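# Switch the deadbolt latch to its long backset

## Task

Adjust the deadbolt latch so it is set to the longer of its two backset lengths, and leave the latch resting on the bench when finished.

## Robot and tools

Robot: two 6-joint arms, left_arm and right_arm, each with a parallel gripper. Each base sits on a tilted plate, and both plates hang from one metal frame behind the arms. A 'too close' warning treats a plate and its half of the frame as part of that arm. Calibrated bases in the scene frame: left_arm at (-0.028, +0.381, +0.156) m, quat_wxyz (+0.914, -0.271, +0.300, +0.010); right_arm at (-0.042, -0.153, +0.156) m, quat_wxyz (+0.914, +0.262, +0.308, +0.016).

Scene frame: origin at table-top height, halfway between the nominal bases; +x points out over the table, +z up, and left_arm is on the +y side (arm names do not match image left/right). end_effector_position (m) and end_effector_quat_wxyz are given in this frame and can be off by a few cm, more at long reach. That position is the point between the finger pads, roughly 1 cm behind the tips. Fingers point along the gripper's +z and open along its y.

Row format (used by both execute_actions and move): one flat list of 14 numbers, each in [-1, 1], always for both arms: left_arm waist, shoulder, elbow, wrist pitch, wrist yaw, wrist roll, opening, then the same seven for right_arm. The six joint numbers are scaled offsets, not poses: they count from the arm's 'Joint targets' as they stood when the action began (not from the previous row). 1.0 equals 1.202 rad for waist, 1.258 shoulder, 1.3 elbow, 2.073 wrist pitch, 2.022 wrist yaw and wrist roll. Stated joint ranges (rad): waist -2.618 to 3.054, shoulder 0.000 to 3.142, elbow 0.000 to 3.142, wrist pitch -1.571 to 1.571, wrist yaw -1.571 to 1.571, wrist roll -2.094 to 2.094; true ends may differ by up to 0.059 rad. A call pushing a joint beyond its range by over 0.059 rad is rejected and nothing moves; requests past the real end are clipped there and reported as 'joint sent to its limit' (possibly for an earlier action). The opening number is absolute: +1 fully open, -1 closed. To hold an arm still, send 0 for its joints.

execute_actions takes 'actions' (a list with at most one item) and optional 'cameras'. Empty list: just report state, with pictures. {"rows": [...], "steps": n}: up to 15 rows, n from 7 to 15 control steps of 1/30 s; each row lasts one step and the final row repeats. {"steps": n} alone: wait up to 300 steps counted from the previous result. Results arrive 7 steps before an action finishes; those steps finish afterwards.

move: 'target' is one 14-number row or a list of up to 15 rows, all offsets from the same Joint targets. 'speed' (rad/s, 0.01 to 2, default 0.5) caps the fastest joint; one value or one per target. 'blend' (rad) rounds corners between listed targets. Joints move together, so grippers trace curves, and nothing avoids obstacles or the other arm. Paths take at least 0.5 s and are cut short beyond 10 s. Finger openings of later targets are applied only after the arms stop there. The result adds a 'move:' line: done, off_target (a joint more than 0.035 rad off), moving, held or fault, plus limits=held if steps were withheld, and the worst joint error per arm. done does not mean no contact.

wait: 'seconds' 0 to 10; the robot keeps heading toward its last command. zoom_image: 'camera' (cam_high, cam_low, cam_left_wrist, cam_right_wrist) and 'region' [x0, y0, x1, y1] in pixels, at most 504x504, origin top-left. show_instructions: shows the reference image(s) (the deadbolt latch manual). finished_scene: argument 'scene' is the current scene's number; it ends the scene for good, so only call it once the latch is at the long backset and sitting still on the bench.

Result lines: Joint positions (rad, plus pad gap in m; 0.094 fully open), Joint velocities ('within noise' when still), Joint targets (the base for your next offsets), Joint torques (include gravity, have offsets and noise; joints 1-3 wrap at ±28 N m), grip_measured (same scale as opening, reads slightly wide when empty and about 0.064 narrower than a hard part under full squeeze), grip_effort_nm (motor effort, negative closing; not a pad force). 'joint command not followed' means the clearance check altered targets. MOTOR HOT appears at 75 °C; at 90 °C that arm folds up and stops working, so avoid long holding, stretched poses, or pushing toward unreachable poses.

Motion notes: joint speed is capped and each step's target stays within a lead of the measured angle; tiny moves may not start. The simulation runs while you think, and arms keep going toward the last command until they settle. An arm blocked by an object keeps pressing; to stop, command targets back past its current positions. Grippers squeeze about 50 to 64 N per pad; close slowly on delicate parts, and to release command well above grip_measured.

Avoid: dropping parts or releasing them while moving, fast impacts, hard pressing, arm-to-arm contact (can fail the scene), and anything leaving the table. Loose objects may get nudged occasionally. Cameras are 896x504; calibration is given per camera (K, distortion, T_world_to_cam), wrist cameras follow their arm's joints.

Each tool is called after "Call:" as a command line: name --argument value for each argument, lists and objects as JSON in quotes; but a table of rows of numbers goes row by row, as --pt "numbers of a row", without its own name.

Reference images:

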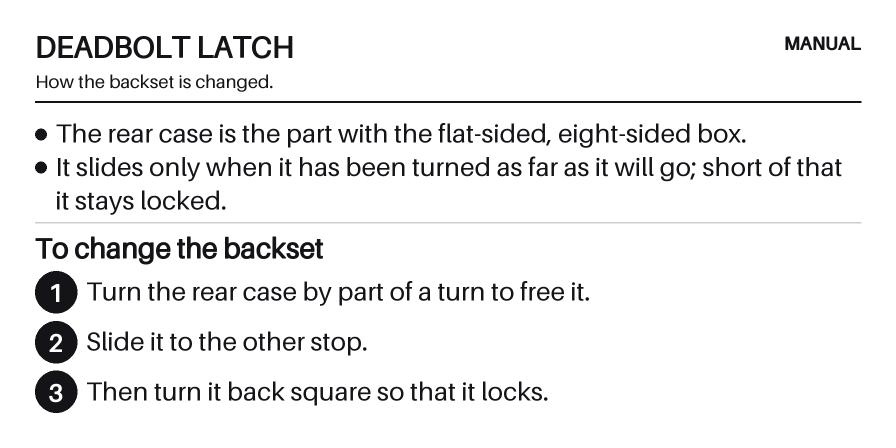

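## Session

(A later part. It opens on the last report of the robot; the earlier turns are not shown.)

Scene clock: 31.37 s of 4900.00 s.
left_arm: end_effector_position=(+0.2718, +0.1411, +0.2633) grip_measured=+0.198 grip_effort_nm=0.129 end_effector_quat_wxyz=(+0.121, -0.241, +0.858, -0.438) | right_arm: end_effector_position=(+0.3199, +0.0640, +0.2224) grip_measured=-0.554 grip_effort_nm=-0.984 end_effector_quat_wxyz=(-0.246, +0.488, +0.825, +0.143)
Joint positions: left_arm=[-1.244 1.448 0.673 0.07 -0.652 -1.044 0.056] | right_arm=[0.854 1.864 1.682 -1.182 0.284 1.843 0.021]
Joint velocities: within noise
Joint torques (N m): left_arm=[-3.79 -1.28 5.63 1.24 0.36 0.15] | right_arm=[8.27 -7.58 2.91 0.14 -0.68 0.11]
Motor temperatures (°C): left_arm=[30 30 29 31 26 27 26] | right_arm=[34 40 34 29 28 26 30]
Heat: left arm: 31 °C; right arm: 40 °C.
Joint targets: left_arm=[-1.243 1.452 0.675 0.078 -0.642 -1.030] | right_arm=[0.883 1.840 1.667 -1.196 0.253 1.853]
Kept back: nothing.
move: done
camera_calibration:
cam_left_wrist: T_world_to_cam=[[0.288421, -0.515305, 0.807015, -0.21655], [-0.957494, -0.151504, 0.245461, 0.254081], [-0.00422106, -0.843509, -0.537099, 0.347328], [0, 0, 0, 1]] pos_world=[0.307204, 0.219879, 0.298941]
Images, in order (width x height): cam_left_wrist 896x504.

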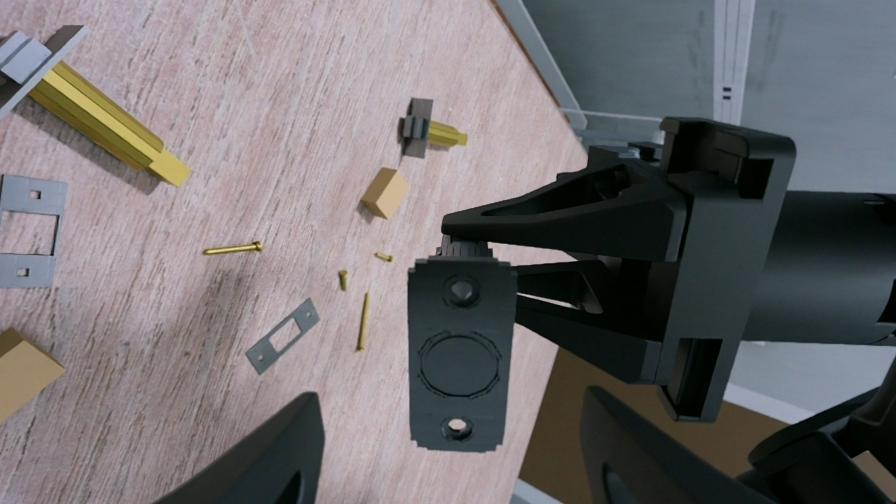

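Call:
move --target '[0.0412,0.0827,0.0223,0.0564,0.0247,0.0297,0.2,0,0,0,0,0,0,-0.75]' --speed 0.12 --cameras '["cam_left_wrist","cam_low"]'

Call:
zoom_image --camera "cam_low" --region '[430, 120, 530, 210]'

Scene clock: 33.70 s of 4900.00 s.
left_arm: end_effector_position=(+0.2780, +0.1209, +0.2483) grip_measured=+0.198 grip_effort_nm=0.129 end_effector_quat_wxyz=(+0.123, -0.230, +0.859, -0.440) | right_arm: end_effector_position=(+0.3199, +0.0640, +0.2224) grip_measured=-0.554 grip_effort_nm=-0.984 end_effector_quat_wxyz=(-0.246, +0.488, +0.825, +0.143)
Joint positions: left_arm=[-1.195 1.549 0.682 0.186 -0.603 -0.983 0.056] | right_arm=[0.854 1.864 1.682 -1.182 0.284 1.843 0.021]
Joint velocities: within noise
Joint torques (N m): left_arm=[-4.21 -1.84 7.21 1.23 0.4 0.18] | right_arm=[8.29 -7.58 2.91 0.14 -0.68 0.11]
Motor temperatures (°C): left_arm=[30 30 29 31 27 27 26] | right_arm=[34 40 34 29 28 26 30]
Heat: left arm: 31 °C; right arm: 40 °C.
Joint targets: left_arm=[-1.194 1.556 0.704 0.195 -0.592 -0.970] | right_arm=[0.883 1.840 1.667 -1.196 0.253 1.853]
Kept back: nothing.
move: done
camera_calibration:
cam_left_wrist: T_world_to_cam=[[0.267622, -0.520903, 0.810579, -0.211112], [-0.963432, -0.133072, 0.232572, 0.263251], [-0.0132824, -0.843179, -0.537468, 0.324866], [0, 0, 0, 1]] pos_world=[0.314437, 0.198983, 0.284503]
Images, in order (width x height): cam_low 896x504, cam_left_wrist 896x504.

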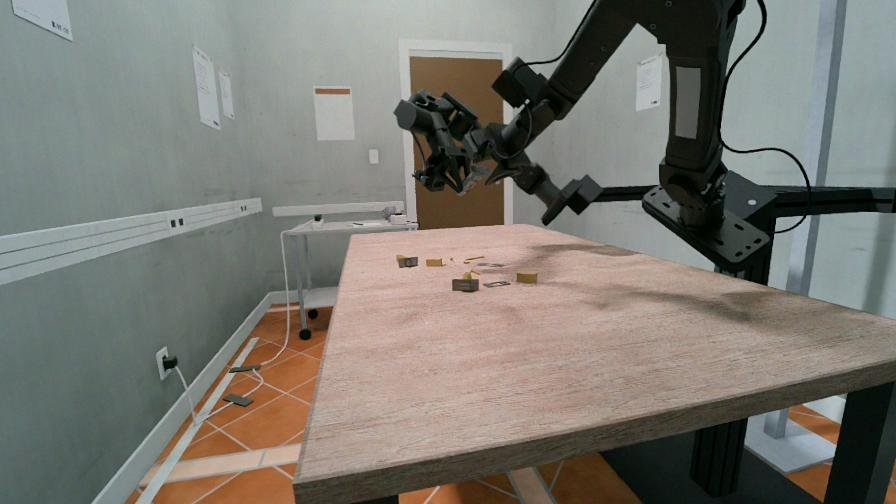

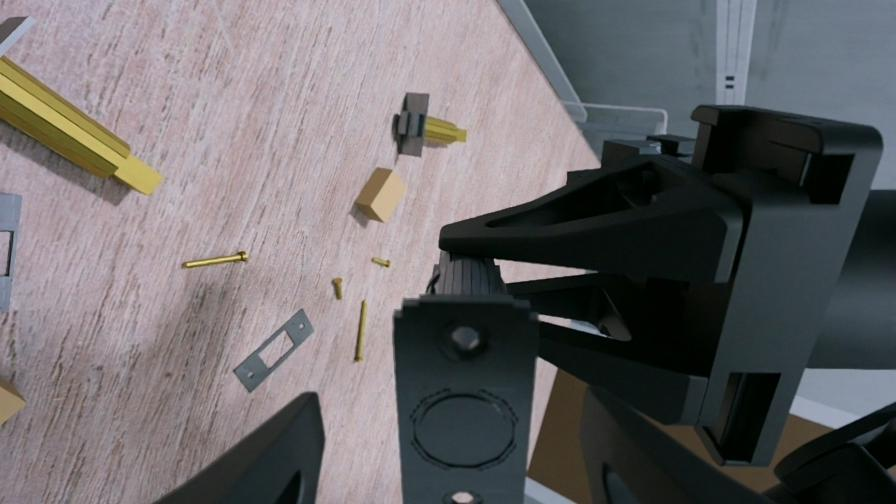

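Scaled by 5.040 from the camera's 896x504 image, which has a finer 1280x720 frame.

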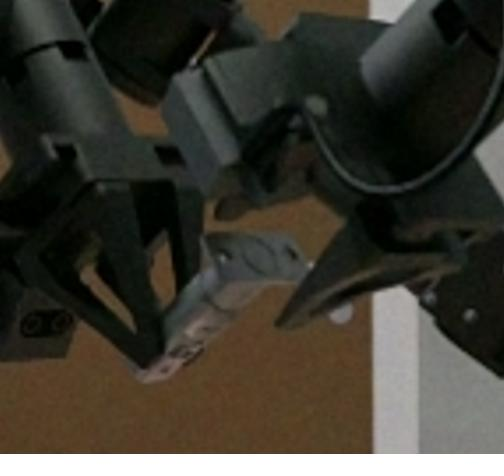

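Call:
execute_actions --actions '[{"rows":[[0,0,0,0,0,0,0.1,0,0,0,0,0,0,-0.75],[0,0,0,0,0,0,0.0,0,0,0,0,0,0,-0.75],[0,0,0,0,0,0,-0.1,0,0,0,0,0,0,-0.75],[0,0,0,0,0,0,-0.18,0,0,0,0,0,0,-0.75],[0,0,0,0,0,0,-0.24,0,0,0,0,0,0,-0.75],[0,0,0,0,0,0,-0.28,0,0,0,0,0,0,-0.75],[0,0,0,0,0,0,-0.31,0,0,0,0,0,0,-0.75],[0,0,0,0,0,0,-0.34,0,0,0,0,0,0,-0.75],[0,0,0,0,0,0,-0.37,0,0,0,0,0,0,-0.75],[0,0,0,0,0,0,-0.4,0,0,0,0,0,0,-0.75],[0,0,0,0,0,0,-0.43,0,0,0,0,0,0,-0.75],[0,0,0,0,0,0,-0.46,0,0,0,0,0,0,-0.75],[0,0,0,0,0,0,-0.49,0,0,0,0,0,0,-0.75],[0,0,0,0,0,0,-0.52,0,0,0,0,0,0,-0.75],[0,0,0,0,0,0,-0.56,0,0,0,0,0,0,-0.75]]}]'

Call:
execute_actions --actions '[{"rows":[[0,0,0,0,0,0,-0.7,0,0,0,0,0,0,-0.8]],"steps":15}]' --cameras '["cam_left_wrist","cam_right_wrist"]'

Scene clock: 37.73 s of 4900.00 s.
left_arm: end_effector_position=(+0.2781, +0.1208, +0.2485) grip_measured=-0.319 grip_effort_nm=-0.032 end_effector_quat_wxyz=(+0.123, -0.230, +0.859, -0.441) | right_arm: end_effector_position=(+0.3199, +0.0640, +0.2224) grip_measured=-0.554 grip_effort_nm=-0.984 end_effector_quat_wxyz=(-0.246, +0.488, +0.825, +0.143)
Joint positions: left_arm=[-1.195 1.549 0.682 0.187 -0.602 -0.983 0.032] | right_arm=[0.854 1.864 1.682 -1.182 0.284 1.843 0.021]
Joint velocities: left_arm=[0.007 0.002 -0.012 -0.007 -0.022 -0.066 -0.041] | right_arm=[within noise]
Joint torques (N m): left_arm=[-4.19 -1.81 7.21 1.25 0.34 0.16] | right_arm=[8.28 -7.6 2.89 0.15 -0.69 0.1]
Motor temperatures (°C): left_arm=[30 30 29 31 27 27 26] | right_arm=[34 40 34 29 28 26 30]
Heat: left arm: 31 °C; right arm: 40 °C.
Joint targets: left_arm=[-1.194 1.556 0.704 0.195 -0.592 -0.970] | right_arm=[0.883 1.840 1.667 -1.196 0.254 1.853]
Steps of this call (1-113: nothing new was sent; 114-121: this action's first 8). Readings (joint positions of left_arm | right_arm):
114: [-1.195 1.549 0.682 0.187 -0.602 -0.983] | [0.854 1.864 1.682 -1.182 0.284 1.843]
115: [-1.195 1.549 0.682 0.187 -0.602 -0.983] | [0.854 1.864 1.682 -1.182 0.284 1.843]
117: [-1.195 1.549 0.682 0.187 -0.602 -0.983] | [0.854 1.864 1.682 -1.182 0.284 1.843]
121: the state above

Scene clock: 38.23 s of 4900.00 s.
left_arm: end_effector_position=(+0.2788, +0.1201, +0.2499) grip_measured=-0.469 grip_effort_nm=-1.028 end_effector_quat_wxyz=(+0.123, -0.230, +0.857, -0.444) | right_arm: end_effector_position=(+0.3198, +0.0640, +0.2224) grip_measured=-0.554 grip_effort_nm=-0.984 end_effector_quat_wxyz=(-0.246, +0.488, +0.825, +0.143)
Joint positions: left_arm=[-1.195 1.549 0.683 0.191 -0.598 -0.981 0.025] | right_arm=[0.854 1.864 1.682 -1.182 0.284 1.843 0.021]
Joint velocities: within noise
Joint torques (N m): left_arm=[-4.26 -1.88 7.13 1.21 0.34 0.15] | right_arm=[8.28 -7.58 2.88 0.14 -0.68 0.1]
Motor temperatures (°C): left_arm=[30 30 29 31 27 27 26] | right_arm=[34 40 34 29 28 26 30]
Heat: left arm: 31 °C; right arm: 40 °C.
Joint targets: left_arm=[-1.194 1.556 0.704 0.195 -0.592 -0.970] | right_arm=[0.883 1.840 1.667 -1.196 0.253 1.853]
Steps of this call (1-7: your previous action's last 7; 8-15: this action's first 8). Readings (joint positions of left_arm | right_arm):
8: [-1.195 1.549 0.683 0.191 -0.598 -0.982] | [0.854 1.864 1.682 -1.182 0.284 1.843]
9: [-1.195 1.549 0.683 0.191 -0.598 -0.981] | [0.854 1.864 1.682 -1.182 0.284 1.843]
11: [-1.195 1.549 0.683 0.191 -0.598 -0.981] | [0.854 1.864 1.682 -1.182 0.284 1.843]
15: the state above
camera_calibration:
cam_left_wrist: T_world_to_cam=[[0.266164, -0.514979, 0.814833, -0.21445], [-0.963849, -0.131404, 0.231791, 0.263636], [-0.0122951, -0.847071, -0.531337, 0.323692], [0, 0, 0, 1]] pos_world=[0.315164, 0.198396, 0.285622]
cam_right_wrist: T_world_to_cam=[[-0.881188, -0.472761, 0.00219318, 0.314017], [-0.246841, 0.464038, 0.850728, -0.101563], [-0.403209, 0.74911, -0.525601, 0.286423], [0, 0, 0, 1]] pos_world=[0.367126, -0.0189783, 0.236257]
Images, in order (width x height): cam_left_wrist 896x504, cam_right_wrist 896x504.

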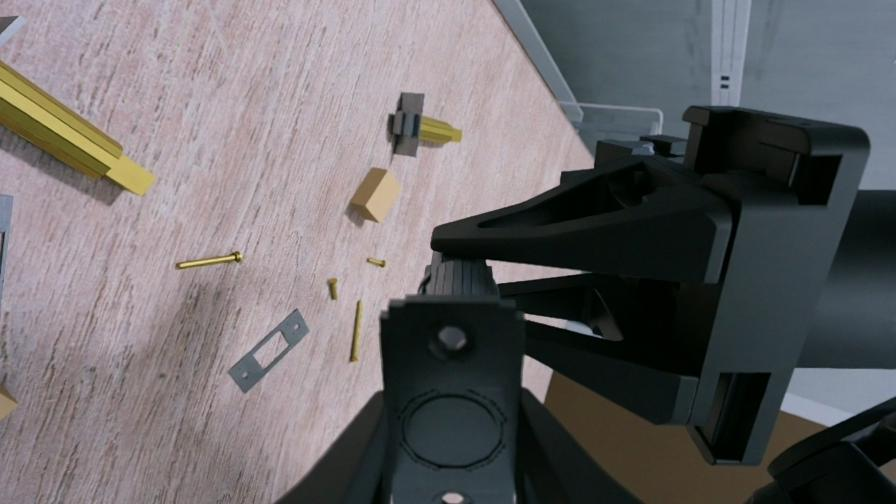

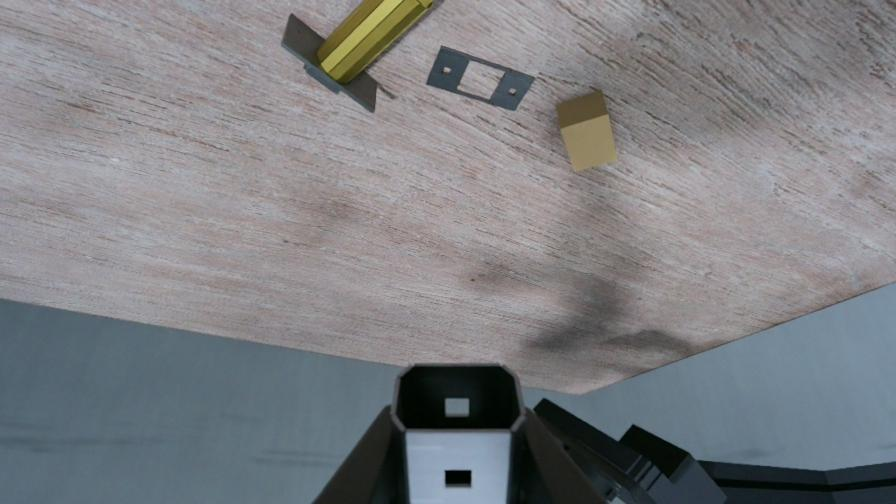

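Call:
move --target '[0,0,0,0,0,0.15,-0.8,0,0,0,0,0,0,-0.85]' --speed 0.4 --cameras '["cam_left_wrist","cam_right_wrist"]'

Scene clock: 39.97 s of 4900.00 s.
left_arm: end_effector_position=(+0.2791, +0.1203, +0.2497) grip_measured=-0.470 grip_effort_nm=-1.023 end_effector_quat_wxyz=(+0.188, -0.100, +0.882, -0.420) | right_arm: end_effector_position=(+0.3196, +0.0641, +0.2225) grip_measured=-0.554 grip_effort_nm=-0.984 end_effector_quat_wxyz=(-0.247, +0.488, +0.825, +0.143)
Joint positions: left_arm=[-1.194 1.549 0.683 0.191 -0.599 -0.682 0.025] | right_arm=[0.854 1.864 1.682 -1.182 0.283 1.844 0.021]
Joint velocities: within noise
Joint torques (N m): left_arm=[-4.27 -1.85 7.09 1.2 0.33 0.17] | right_arm=[8.28 -7.6 2.88 0.15 -0.66 0.08]
Motor temperatures (°C): left_arm=[30 30 29 31 27 27 27] | right_arm=[34 40 34 29 28 26 30]
Heat: left arm: 31 °C; right arm: 40 °C.
Joint targets: left_arm=[-1.194 1.556 0.704 0.195 -0.592 -0.667] | right_arm=[0.883 1.840 1.667 -1.195 0.253 1.853]
Kept back: nothing.
move: done
camera_calibration:
cam_left_wrist: T_world_to_cam=[[-0.00124124, -0.637695, 0.770288, -0.113665], [-0.9996, 0.0225585, 0.0170647, 0.309035], [-0.0282586, -0.769958, -0.637468, 0.3454], [0, 0, 0, 1]] pos_world=[0.318531, 0.186489, 0.302463]
cam_right_wrist: T_world_to_cam=[[-0.881577, -0.472027, 0.00353378, 0.313651], [-0.245053, 0.464044, 0.851242, -0.102403], [-0.403449, 0.749569, -0.524762, 0.286212], [0, 0, 0, 1]] pos_world=[0.366885, -0.0189643, 0.236255]
Images, in order (width x height): cam_left_wrist 896x504, cam_right_wrist 896x504.

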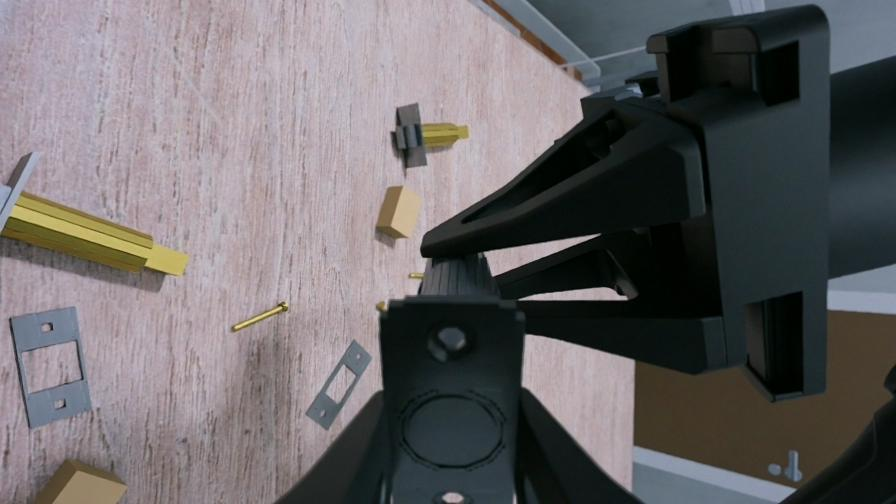

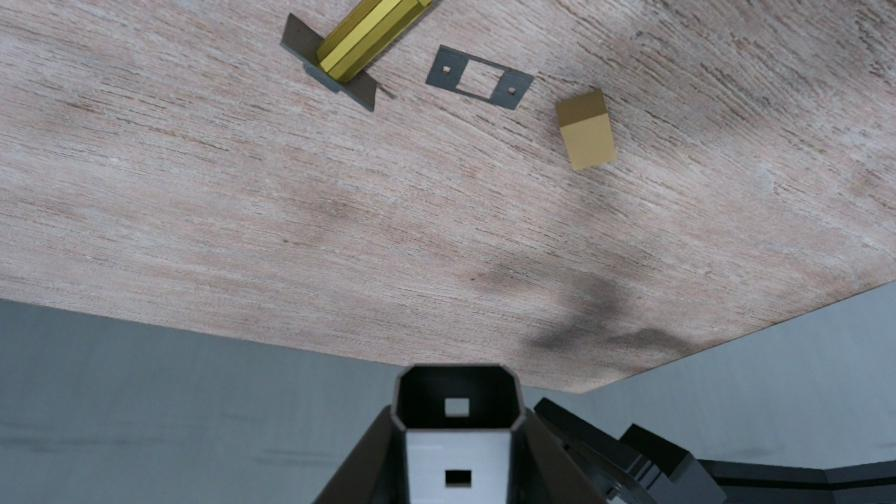

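Call:
move --pt "0 0 0 0 0 0.55 -0.8 0 0 0 0 0 0 -0.85" --pt "0 0 0 0 0 0.655 -0.8 0 0 0 0 0 0 -0.85" --speed '[0.9,0.4]' --blend '[0.05,0]' --cameras '["cam_left_wrist","cam_right_wrist"]'

Scene clock: 42.63 s of 4900.00 s.
left_arm: end_effector_position=(+0.2879, +0.1219, +0.2525) grip_measured=-0.471 grip_effort_nm=-1.018 end_effector_quat_wxyz=(+0.408, +0.427, +0.776, -0.223) | right_arm: end_effector_position=(+0.3268, +0.0642, +0.2257) grip_measured=-0.537 grip_effort_nm=-0.989 end_effector_quat_wxyz=(-0.239, +0.496, +0.820, +0.156)
Joint positions: left_arm=[-1.187 1.549 0.688 0.22 -0.611 0.586 0.025] | right_arm=[0.854 1.852 1.682 -1.16 0.291 1.844 0.022]
Joint velocities: within noise
Joint torques (N m): left_arm=[-4.89 -1.94 6.63 0.89 0.46 0.88] | right_arm=[8.21 -6.5 2.95 -0.02 -0.76 0.08]
Motor temperatures (°C): left_arm=[30 30 29 31 27 27 27] | right_arm=[34 40 34 29 28 26 30]
Heat: left arm: 31 °C; right arm: 40 °C.
Joint targets: left_arm=[-1.194 1.556 0.704 0.195 -0.592 0.658] | right_arm=[0.883 1.840 1.667 -1.195 0.253 1.853]
Kept back: nothing.
move: off_target (left_arm, right_arm); left_arm: the wrist roll is farthest, 0.071 rad from its target; right_arm: the wrist yaw is farthest, 0.038 rad from its target
camera_calibration:
cam_left_wrist: T_world_to_cam=[[-0.849453, -0.527135, -0.0236203, 0.316349], [-0.45024, 0.74743, -0.488499, 0.198937], [0.275159, -0.404323, -0.872245, 0.276069], [0, 0, 0, 1]] pos_world=[0.28233, 0.129687, 0.345453]
cam_right_wrist: T_world_to_cam=[[-0.893552, -0.448545, -0.019274, 0.327562], [-0.249519, 0.460466, 0.851887, -0.101848], [-0.373235, 0.766015, -0.523371, 0.279448], [0, 0, 0, 1]] pos_world=[0.37158, -0.020238, 0.239332]
Images, in order (width x height): cam_left_wrist 896x504, cam_right_wrist 896x504.

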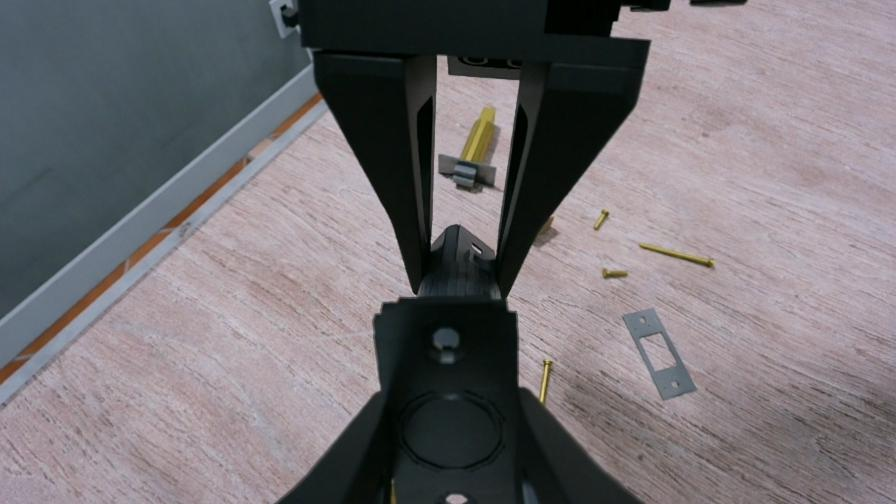

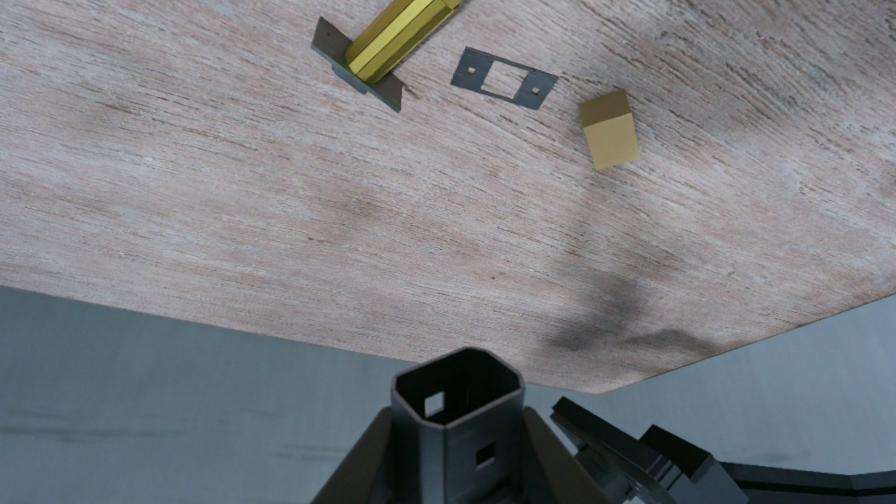

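Call:
move --target '[-0.025,-0.060,-0.023,-0.043,-0.02,-0.015,-0.9,-0.025,0,0,0,0.08,0,-0.9]' --speed 0.08 --cameras '["cam_left_wrist","cam_right_wrist"]'

Scene clock: 45.97 s of 4900.00 s.
left_arm: end_effector_position=(+0.2884, +0.1289, +0.2560) grip_measured=-0.471 grip_effort_nm=-1.023 end_effector_quat_wxyz=(+0.407, +0.429, +0.775, -0.223) | right_arm: end_effector_position=(+0.3287, +0.0683, +0.2288) grip_measured=-0.537 grip_effort_nm=-0.984 end_effector_quat_wxyz=(-0.236, +0.496, +0.819, +0.164)
Joint positions: left_arm=[-1.19 1.513 0.688 0.178 -0.612 0.586 0.025] | right_arm=[0.864 1.852 1.682 -1.143 0.296 1.844 0.022]
Joint velocities: within noise
Joint torques (N m): left_arm=[-7.27 -4.98 4.21 0.43 0.05 0.48] | right_arm=[5.23 -6.43 2.96 -0.17 1 0.09]
Motor temperatures (°C): left_arm=[31 30 29 31 27 27 27] | right_arm=[34 39 34 29 28 26 30]
Heat: left arm: 31 °C; right arm: 39 °C.
Joint targets: left_arm=[-1.224 1.481 0.674 0.106 -0.632 0.627] | right_arm=[0.853 1.840 1.667 -1.196 0.415 1.853]
Kept back: nothing.
move: off_target (left_arm, right_arm); left_arm: the wrist pitch is farthest, 0.073 rad from its target; right_arm: the wrist yaw is farthest, 0.119 rad from its target
camera_calibration:
cam_left_wrist: T_world_to_cam=[[-0.851936, -0.523029, -0.0254051, 0.321247], [-0.44657, 0.75102, -0.486357, 0.193539], [0.273459, -0.403, -0.873391, 0.282462], [0, 0, 0, 1]] pos_world=[0.282869, 0.136502, 0.34899]
cam_right_wrist: T_world_to_cam=[[-0.896314, -0.441845, -0.0373385, 0.335765], [-0.258889, 0.453089, 0.853046, -0.102592], [-0.359996, 0.774263, -0.520499, 0.273073], [0, 0, 0, 1]] pos_world=[0.372696, -0.0165909, 0.242187]
Images, in order (width x height): cam_left_wrist 896x504, cam_right_wrist 896x504.

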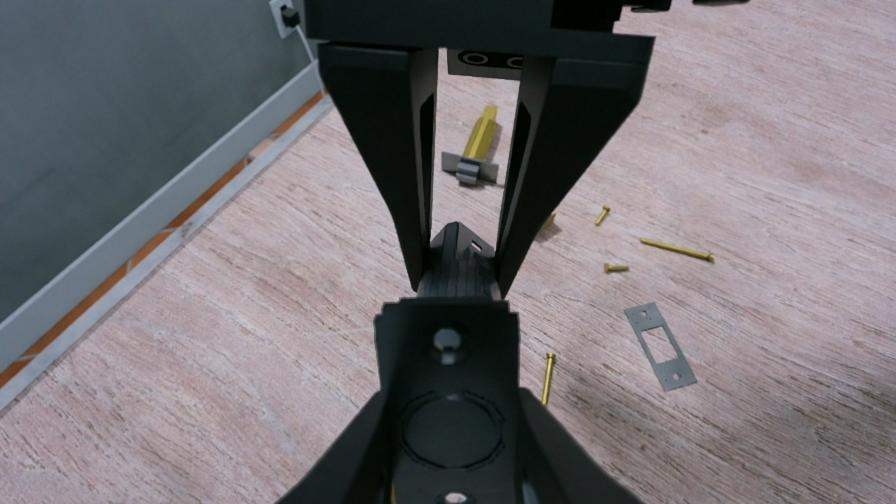

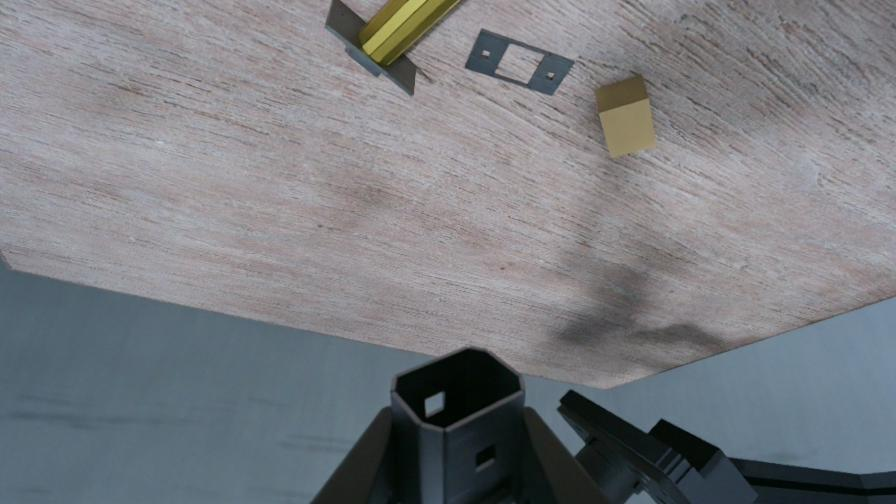

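Call:
move --target '[-0.01,-0.015,-0.005,-0.005,0.01,0,-0.9,-0.02,0,0,0.01,0.08,0,-0.9]' --speed 0.08 --cameras '["cam_left_wrist","cam_right_wrist"]'

Scene clock: 48.63 s of 4900.00 s.
left_arm: end_effector_position=(+0.2878, +0.1318, +0.2556) grip_measured=-0.471 grip_effort_nm=-1.023 end_effector_quat_wxyz=(+0.406, +0.432, +0.775, -0.219) | right_arm: end_effector_position=(+0.3337, +0.0629, +0.2231) grip_measured=-0.537 grip_effort_nm=-0.989 end_effector_quat_wxyz=(-0.209, +0.502, +0.825, +0.157)
Joint positions: left_arm=[-1.191 1.503 0.685 0.165 -0.618 0.589 0.025] | right_arm=[0.865 1.852 1.675 -1.139 0.354 1.844 0.022]
Joint velocities: within noise
Joint torques (N m): left_arm=[-8.06 -5.76 3.97 0.5 0.3 0.49] | right_arm=[3.32 -6.43 3.44 -0.01 2.21 0.08]
Motor temperatures (°C): left_arm=[31 31 29 30 27 27 27] | right_arm=[34 39 34 29 29 26 30]
Heat: left arm: 31 °C; right arm: 39 °C.
Joint targets: left_arm=[-1.236 1.462 0.668 0.096 -0.612 0.627] | right_arm=[0.829 1.840 1.667 -1.175 0.577 1.853]
Kept back: nothing.
move: off_target (left_arm, right_arm); left_arm: the wrist pitch is farthest, 0.069 rad from its target; right_arm: the wrist yaw is farthest, 0.223 rad from its target
camera_calibration:
cam_left_wrist: T_world_to_cam=[[-0.852962, -0.520988, -0.0320401, 0.323932], [-0.443888, 0.756291, -0.480612, 0.187924], [0.274625, -0.395722, -0.876348, 0.282939], [0, 0, 0, 1]] pos_world=[0.282017, 0.138605, 0.34865]
cam_right_wrist: T_world_to_cam=[[-0.898159, -0.436639, -0.0515439, 0.341177], [-0.286309, 0.491869, 0.822248, -0.080442], [-0.333673, 0.753267, -0.56679, 0.278917], [0, 0, 0, 1]] pos_world=[0.376467, -0.0215614, 0.241816]
Images, in order (width x height): cam_left_wrist 896x504, cam_right_wrist 896x504.

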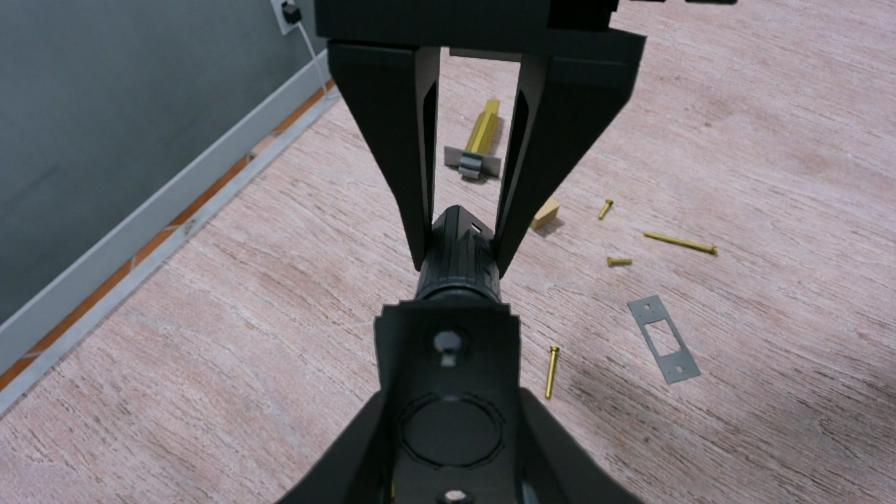

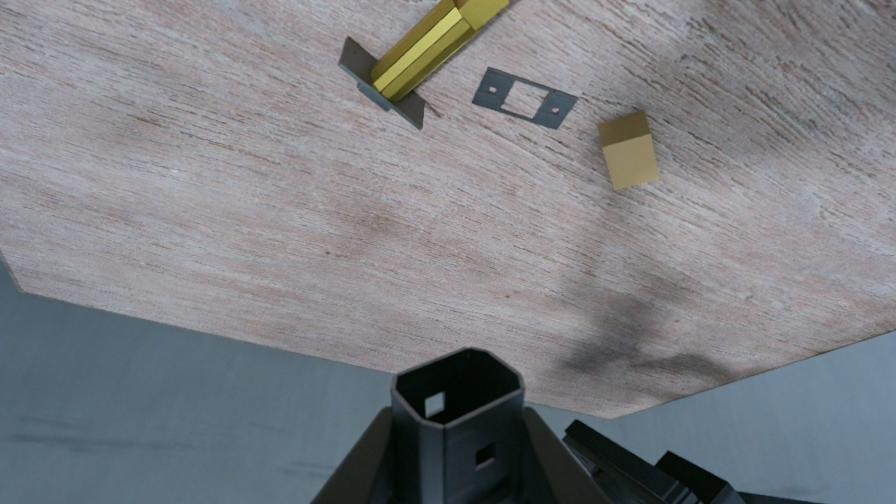

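Call:
move --target '[-0.01,-0.015,-0.005,-0.005,0,0,-0.9,-0.01,0,0,0,0.06,0,-0.9]' --speed 0.1 --cameras '["cam_left_wrist"]'

Call:
zoom_image --camera "cam_left_wrist" --region '[350, 150, 600, 400]'

Scene clock: 50.33 s of 4900.00 s.
left_arm: end_effector_position=(+0.2881, +0.1336, +0.2564) grip_measured=-0.471 grip_effort_nm=-1.028 end_effector_quat_wxyz=(+0.407, +0.433, +0.774, -0.218) | right_arm: end_effector_position=(+0.3359, +0.0630, +0.2245) grip_measured=-0.537 grip_effort_nm=-0.989 end_effector_quat_wxyz=(-0.194, +0.501, +0.828, +0.158)
Joint positions: left_arm=[-1.191 1.494 0.682 0.163 -0.618 0.596 0.025] | right_arm=[0.877 1.852 1.675 -1.134 0.383 1.843 0.022]
Joint velocities: within noise
Joint torques (N m): left_arm=[-9.07 -6.46 3.82 0.41 0.3 0.39] | right_arm=[1.58 -6.37 3.45 -0.03 3.25 0.1]
Motor temperatures (°C): left_arm=[31 31 29 30 27 27 27] | right_arm=[33 39 34 29 29 26 30]
Heat: left arm: 31 °C; right arm: 39 °C.
Joint targets: left_arm=[-1.248 1.443 0.661 0.085 -0.612 0.627] | right_arm=[0.817 1.840 1.667 -1.175 0.699 1.853]
Kept back: nothing.
move: off_target (left_arm, right_arm); left_arm: the wrist pitch is farthest, 0.078 rad from its target; right_arm: the wrist yaw is farthest, 0.315 rad from its target
camera_calibration:
cam_left_wrist: T_world_to_cam=[[-0.853342, -0.52005, -0.0368195, 0.326389], [-0.440601, 0.757124, -0.482321, 0.186462], [0.278708, -0.395362, -0.87522, 0.282677], [0, 0, 0, 1]] pos_world=[0.281892, 0.140324, 0.349357]
Images, in order (width x height): cam_left_wrist 896x504.

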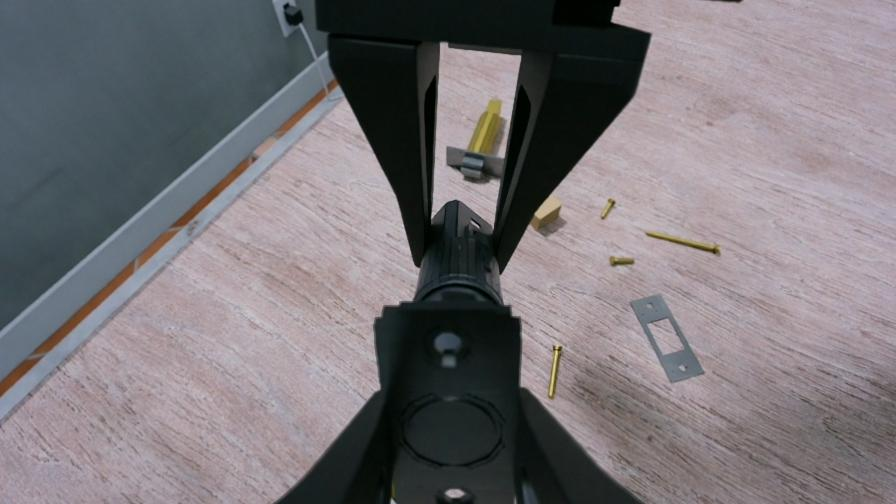

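Scaled by 2.016 from the camera's 896x504 image, which has a finer 1280x720 frame.

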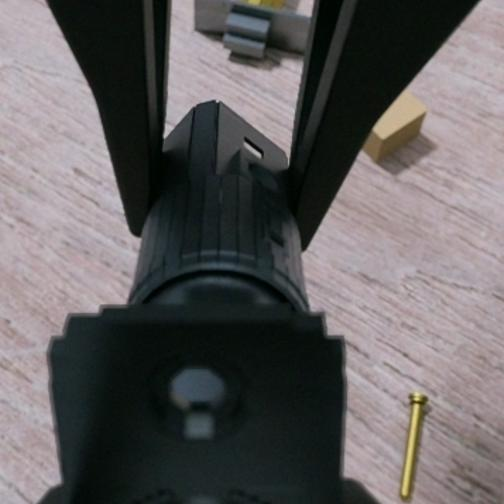

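Call:
move --pt "0.025 0.022 0.005 0.016 0 -0.02 -0.9 0.041 0 0 0 -0.113 0 -0.9" --pt "0.025 0.022 0.005 0.016 0 -0.52 -0.9 0.041 0 0 0 -0.113 0 -0.9" --speed '[0.3,0.6]' --cameras '["cam_left_wrist","cam_right_wrist"]'

Scene clock: 54.00 s of 4900.00 s.
left_arm: end_effector_position=(+0.2836, +0.1312, +0.2559) grip_measured=-0.471 grip_effort_nm=-1.028 end_effector_quat_wxyz=(+0.249, +0.026, +0.886, -0.390) | right_arm: end_effector_position=(+0.3311, +0.0635, +0.2260) grip_measured=-0.537 grip_effort_nm=-0.984 end_effector_quat_wxyz=(-0.204, +0.495, +0.830, +0.156)
Joint positions: left_arm=[-1.191 1.494 0.682 0.148 -0.596 -0.388 0.025] | right_arm=[0.879 1.852 1.675 -1.147 0.364 1.842 0.022]
Joint velocities: within noise
Joint torques (N m): left_arm=[-6.48 -4.21 4.27 0.87 0.1 -0.37] | right_arm=[5.03 -6.35 3.44 0.09 0.89 0.1]
Motor temperatures (°C): left_arm=[31 31 29 30 27 27 27] | right_arm=[33 38 34 29 30 26 30]
Heat: left arm: 31 °C; right arm: 38 °C.
Joint targets: left_arm=[-1.218 1.471 0.668 0.118 -0.612 -0.424] | right_arm=[0.866 1.840 1.667 -1.175 0.470 1.852]
Kept back: nothing.
move: off_target (left_arm, right_arm); left_arm: the wrist roll is farthest, 0.036 rad from its target; right_arm: the wrist yaw is farthest, 0.106 rad from its target
camera_calibration:
cam_left_wrist: T_world_to_cam=[[-0.259526, -0.699814, 0.665512, -0.00325267], [-0.965725, 0.19139, -0.175344, 0.330655], [-0.0046637, -0.688208, -0.725499, 0.363045], [0, 0, 0, 1]] pos_world=[0.32017, 0.18429, 0.323532]
cam_right_wrist: T_world_to_cam=[[-0.890955, -0.450185, -0.0594416, 0.339435], [-0.302392, 0.490551, 0.817263, -0.0773545], [-0.33876, 0.746119, -0.573191, 0.282822], [0, 0, 0, 1]] pos_world=[0.374839, -0.0202637, 0.245506]
Images, in order (width x height): cam_left_wrist 896x504, cam_right_wrist 896x504.

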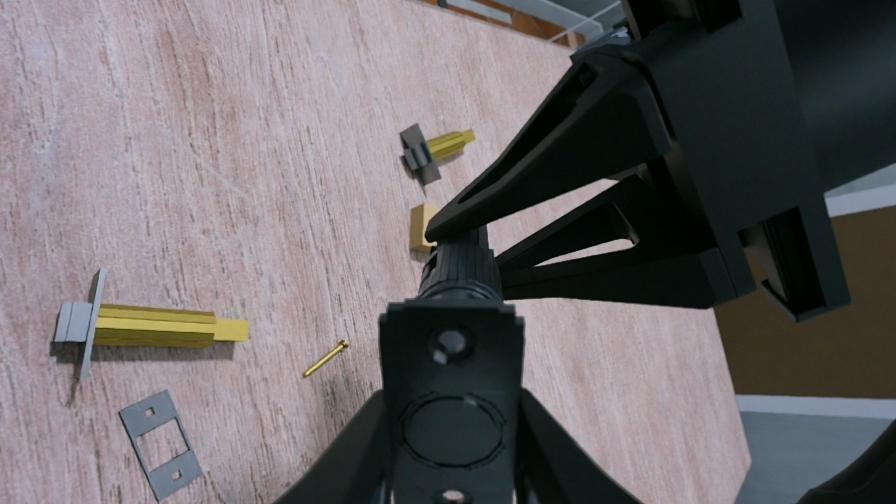

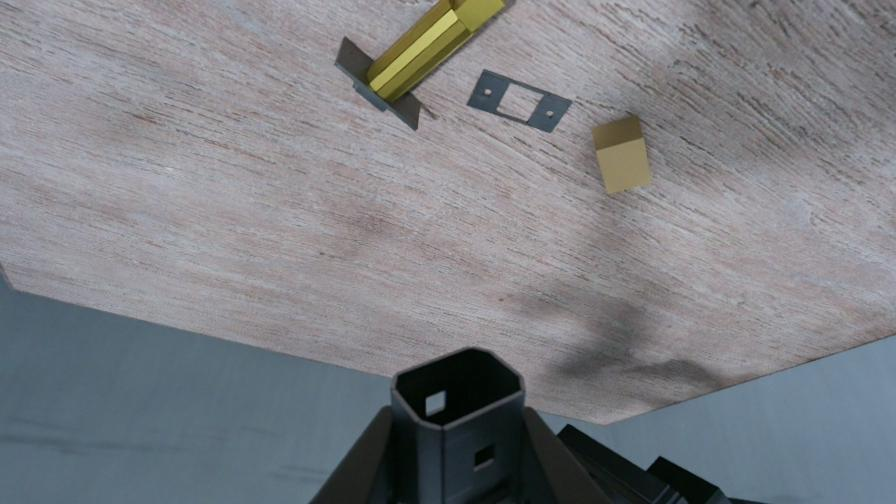

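Call:
move --target '[0,0,0,0,0,-0.3,-0.9,0,0,0,0,0,0,-0.9]' --speed 0.4 --cameras '["cam_left_wrist","cam_right_wrist"]'

Scene clock: 56.30 s of 4900.00 s.
left_arm: end_effector_position=(+0.2787, +0.1318, +0.2523) grip_measured=-0.472 grip_effort_nm=-1.023 end_effector_quat_wxyz=(+0.122, -0.225, +0.861, -0.439) | right_arm: end_effector_position=(+0.3280, +0.0623, +0.2261) grip_measured=-0.565 grip_effort_nm=-0.984 end_effector_quat_wxyz=(-0.209, +0.492, +0.831, +0.152)
Joint positions: left_arm=[-1.195 1.494 0.676 0.131 -0.599 -0.978 0.025] | right_arm=[0.879 1.852 1.675 -1.16 0.357 1.844 0.02]
Joint velocities: within noise
Joint torques (N m): left_arm=[-6.08 -4.15 4.67 1.03 0.11 -0.58] | right_arm=[5 -6.34 3.41 0.19 0.95 0.08]
Motor temperatures (°C): left_arm=[31 31 29 30 27 27 27] | right_arm=[33 38 33 29 30 26 30]
Heat: left arm: 31 °C; right arm: 38 °C.
Joint targets: left_arm=[-1.218 1.471 0.668 0.119 -0.612 -1.030] | right_arm=[0.866 1.840 1.667 -1.175 0.470 1.853]
Kept back: nothing.
move: off_target (left_arm, right_arm); left_arm: the wrist roll is farthest, 0.053 rad from its target; right_arm: the wrist yaw is farthest, 0.113 rad from its target
camera_calibration:
cam_left_wrist: T_world_to_cam=[[0.260837, -0.526247, 0.809338, -0.205956], [-0.965177, -0.124833, 0.229893, 0.264439], [-0.0199486, -0.841119, -0.540482, 0.338582], [0, 0, 0, 1]] pos_world=[0.315706, 0.209415, 0.288893]
cam_right_wrist: T_world_to_cam=[[-0.887331, -0.458533, -0.0489018, 0.33307], [-0.298081, 0.489433, 0.819514, -0.0795741], [-0.35184, 0.741757, -0.570969, 0.286767], [0, 0, 0, 1]] pos_world=[0.37272, -0.0210413, 0.245235]
Images, in order (width x height): cam_left_wrist 896x504, cam_right_wrist 896x504.

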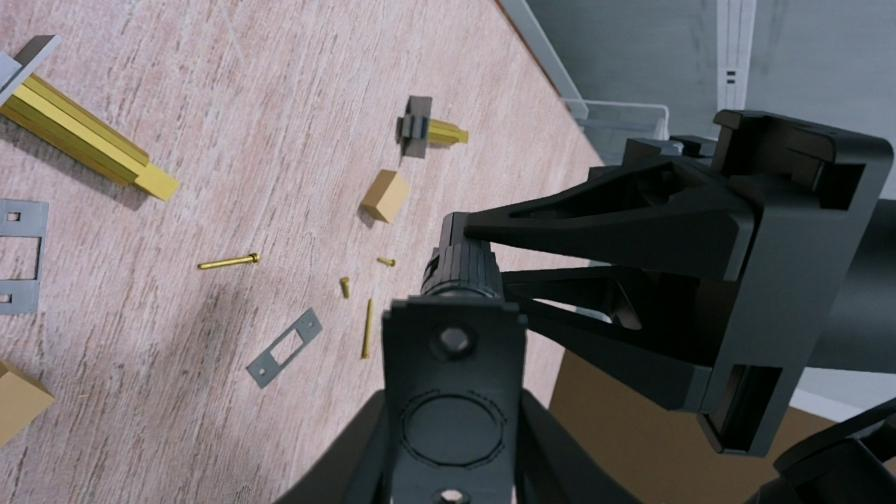

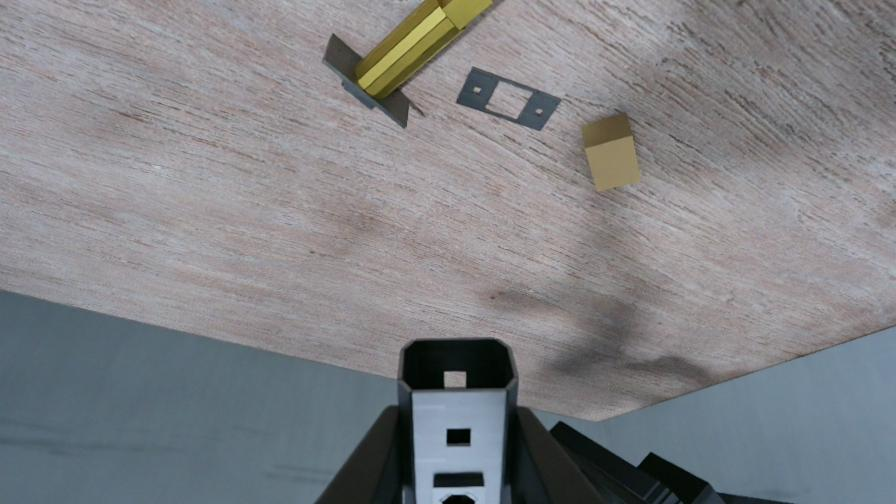

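Call:
move --target '[0.015,0.011,0.003,0.002,0.003,0.027,-0.9,0.006,0.008,0.003,0.005,-0.049,0,-0.9]' --speed 0.2 --cameras '[]'

Call:
execute_actions --actions '[{"rows":[[0,0,0,0,0,0,-0.44,0,0,0,0,0,0,-0.9],[0,0,0,0,0,0,-0.4,0,0,0,0,0,0,-0.9],[0,0,0,0,0,0,-0.35,0,0,0,0,0,0,-0.9],[0,0,0,0,0,0,-0.3,0,0,0,0,0,0,-0.9],[0,0,0,0,0,0,-0.1,0,0,0,0,0,0,-0.9],[0,0,0,0,0,0,0.1,0,0,0,0,0,0,-0.9],[0,0,0,0,0,0,0.3,0,0,0,0,0,0,-0.9],[0,0,0,0,0,0,0.5,0,0,0,0,0,0,-0.9]]}]'

Call:
wait --seconds 0.3 --cameras '["cam_left_wrist","cam_right_wrist","cam_low"]'

Call:
zoom_image --camera "cam_low" --region '[430, 120, 530, 210]'

Scene clock: 58.20 s of 4900.00 s.
left_arm: end_effector_position=(+0.2785, +0.1317, +0.2524) grip_measured=-0.472 grip_effort_nm=-1.023 end_effector_quat_wxyz=(+0.125, -0.218, +0.863, -0.439) | right_arm: end_effector_position=(+0.3270, +0.0631, +0.2267) grip_measured=-0.566 grip_effort_nm=-0.989 end_effector_quat_wxyz=(-0.213, +0.491, +0.831, +0.153)
Joint positions: left_arm=[-1.195 1.494 0.676 0.13 -0.599 -0.962 0.025] | right_arm=[0.879 1.852 1.675 -1.16 0.349 1.844 0.02]
Joint velocities: within noise
Joint torques (N m): left_arm=[-4.48 -2.88 5.03 1.09 0.16 -0.17] | right_arm=[5.53 -5.52 3.74 0.3 -0.07 0.09]
Motor temperatures (°C): left_arm=[31 31 29 30 27 27 27] | right_arm=[33 38 33 29 30 26 30]
Heat: left arm: 31 °C; right arm: 38 °C.
Joint targets: left_arm=[-1.200 1.485 0.672 0.123 -0.606 -0.976] | right_arm=[0.874 1.850 1.671 -1.165 0.371 1.853]
Kept back: nothing.
move: done
No camera images: "cameras" was empty.

Scene clock: 58.47 s of 4900.00 s.
left_arm: end_effector_position=(+0.2788, +0.1323, +0.2518) grip_measured=+0.353 grip_effort_nm=-0.388 end_effector_quat_wxyz=(+0.124, -0.223, +0.862, -0.437) | right_arm: end_effector_position=(+0.3313, +0.0585, +0.2216) grip_measured=-0.566 grip_effort_nm=-0.984 end_effector_quat_wxyz=(-0.204, +0.498, +0.830, +0.147)
Joint positions: left_arm=[-1.195 1.494 0.676 0.129 -0.603 -0.972 0.064] | right_arm=[0.867 1.852 1.675 -1.16 0.368 1.844 0.02]
Joint velocities: left_arm=[-0.012 0.007 -0.007 -0.022 0.066 0.066 0.326] | right_arm=[within noise]
Joint torques (N m): left_arm=[-4.51 -2.73 5 1.08 0.23 0.01] | right_arm=[6.6 -5.59 3.74 0.28 -0.38 0.09]
Motor temperatures (°C): left_arm=[31 31 29 30 27 27 27] | right_arm=[33 38 33 29 29 26 30]
Heat: left arm: 31 °C; right arm: 38 °C.
Joint targets: left_arm=[-1.200 1.485 0.672 0.123 -0.606 -0.976] | right_arm=[0.874 1.850 1.671 -1.165 0.371 1.853]
Steps of this call (1-8: this action's first 8). Readings (joint positions of left_arm | right_arm):
1: [-1.195 1.494 0.676 0.130 -0.599 -0.961] | [0.879 1.852 1.675 -1.160 0.349 1.844]
2: [-1.195 1.494 0.676 0.130 -0.599 -0.962] | [0.879 1.852 1.675 -1.160 0.349 1.844]
4: [-1.195 1.494 0.676 0.129 -0.601 -0.966] | [0.877 1.852 1.675 -1.160 0.355 1.844]
8: the state above

Scene clock: 59.00 s of 4900.00 s.
left_arm: end_effector_position=(+0.2790, +0.1325, +0.2517) grip_measured=+0.498 grip_effort_nm=0.125 end_effector_quat_wxyz=(+0.124, -0.225, +0.862, -0.437) | right_arm: end_effector_position=(+0.3322, +0.0576, +0.2208) grip_measured=-0.566 grip_effort_nm=-0.989 end_effector_quat_wxyz=(-0.201, +0.499, +0.830, +0.146)
Joint positions: left_arm=[-1.195 1.494 0.676 0.129 -0.605 -0.975 0.07] | right_arm=[0.866 1.852 1.675 -1.16 0.374 1.844 0.02]
Joint velocities: within noise
Joint torques (N m): left_arm=[-4.53 -2.92 5.08 1.1 0.25 -0.01] | right_arm=[6.48 -5.61 3.7 0.28 -0.33 0.09]
Motor temperatures (°C): left_arm=[31 31 29 30 27 27 27] | right_arm=[33 38 33 29 29 26 30]
Heat: left arm: 31 °C; right arm: 38 °C.
Joint targets: left_arm=[-1.200 1.485 0.672 0.123 -0.606 -0.976] | right_arm=[0.874 1.850 1.671 -1.165 0.371 1.853]
Steps of this call (1-7: your previous action's last 7; 8-15: toward your last target; 16: nothing new was sent). Readings (joint positions of left_arm | right_arm):
1: [-1.195 1.494 0.676 0.129 -0.604 -0.972] | [0.867 1.852 1.675 -1.160 0.370 1.844]
2: [-1.195 1.494 0.676 0.129 -0.604 -0.973] | [0.866 1.852 1.675 -1.160 0.371 1.844]
4: [-1.195 1.494 0.676 0.129 -0.604 -0.974] | [0.866 1.852 1.675 -1.160 0.373 1.844]
8: [-1.195 1.494 0.676 0.129 -0.604 -0.975] | [0.866 1.852 1.675 -1.160 0.374 1.844]
16: the state above
All arms were judged still, so your last target was given up. Each gripper or tool keeps its last command.
camera_calibration:
cam_left_wrist: T_world_to_cam=[[0.259772, -0.530642, 0.806807, -0.203618], [-0.965506, -0.127352, 0.22711, 0.26609], [-0.0177658, -0.837974, -0.545421, 0.339057], [0, 0, 0, 1]] pos_world=[0.31583, 0.20996, 0.288777]
cam_right_wrist: T_world_to_cam=[[-0.892307, -0.449258, -0.044219, 0.334492], [-0.296584, 0.509571, 0.807697, -0.0707127], [-0.340331, 0.733829, -0.587937, 0.289104], [0, 0, 0, 1]] pos_world=[0.375888, -0.0258464, 0.24188]
Images, in order (width x height): cam_low 896x504, cam_left_wrist 896x504, cam_right_wrist 896x504.

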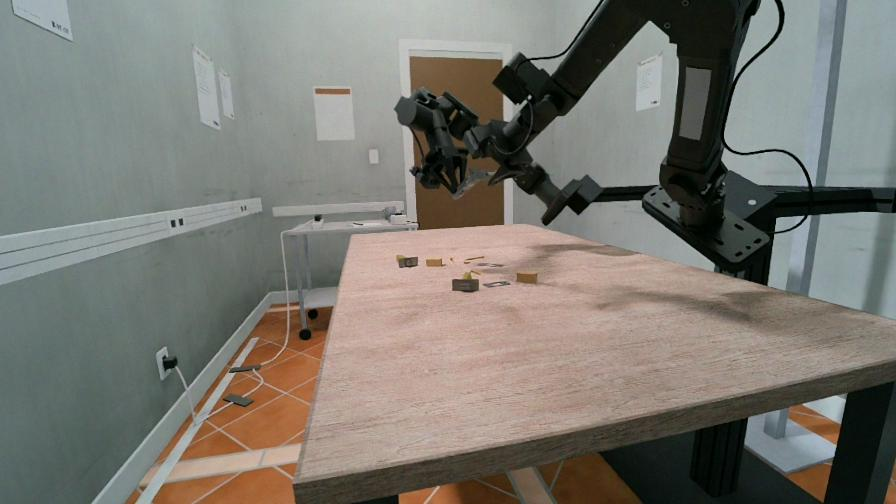

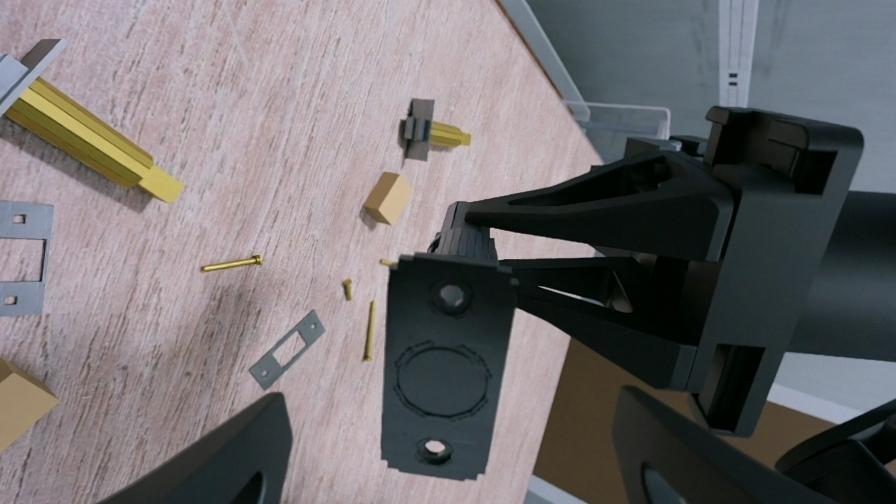

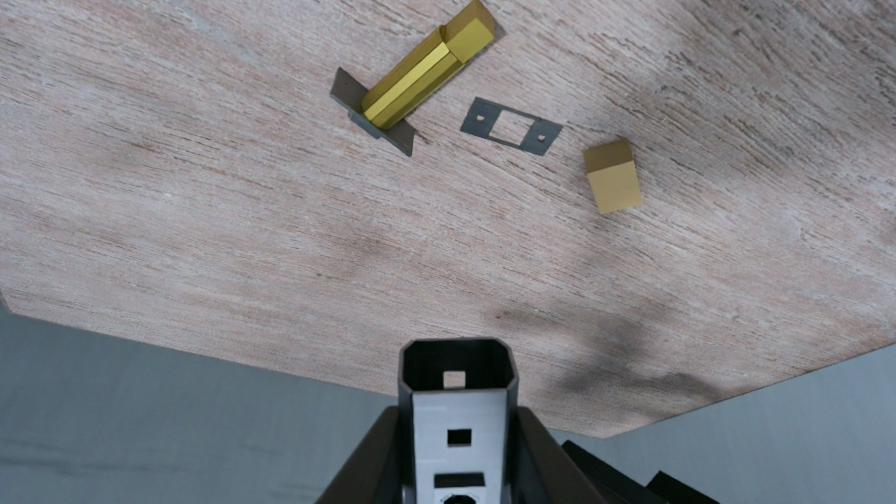

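Scaled by 5.040 from the camera's 896x504 image, which has a finer 1280x720 frame.

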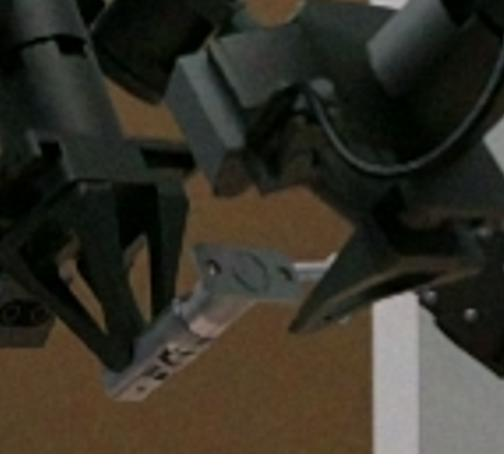

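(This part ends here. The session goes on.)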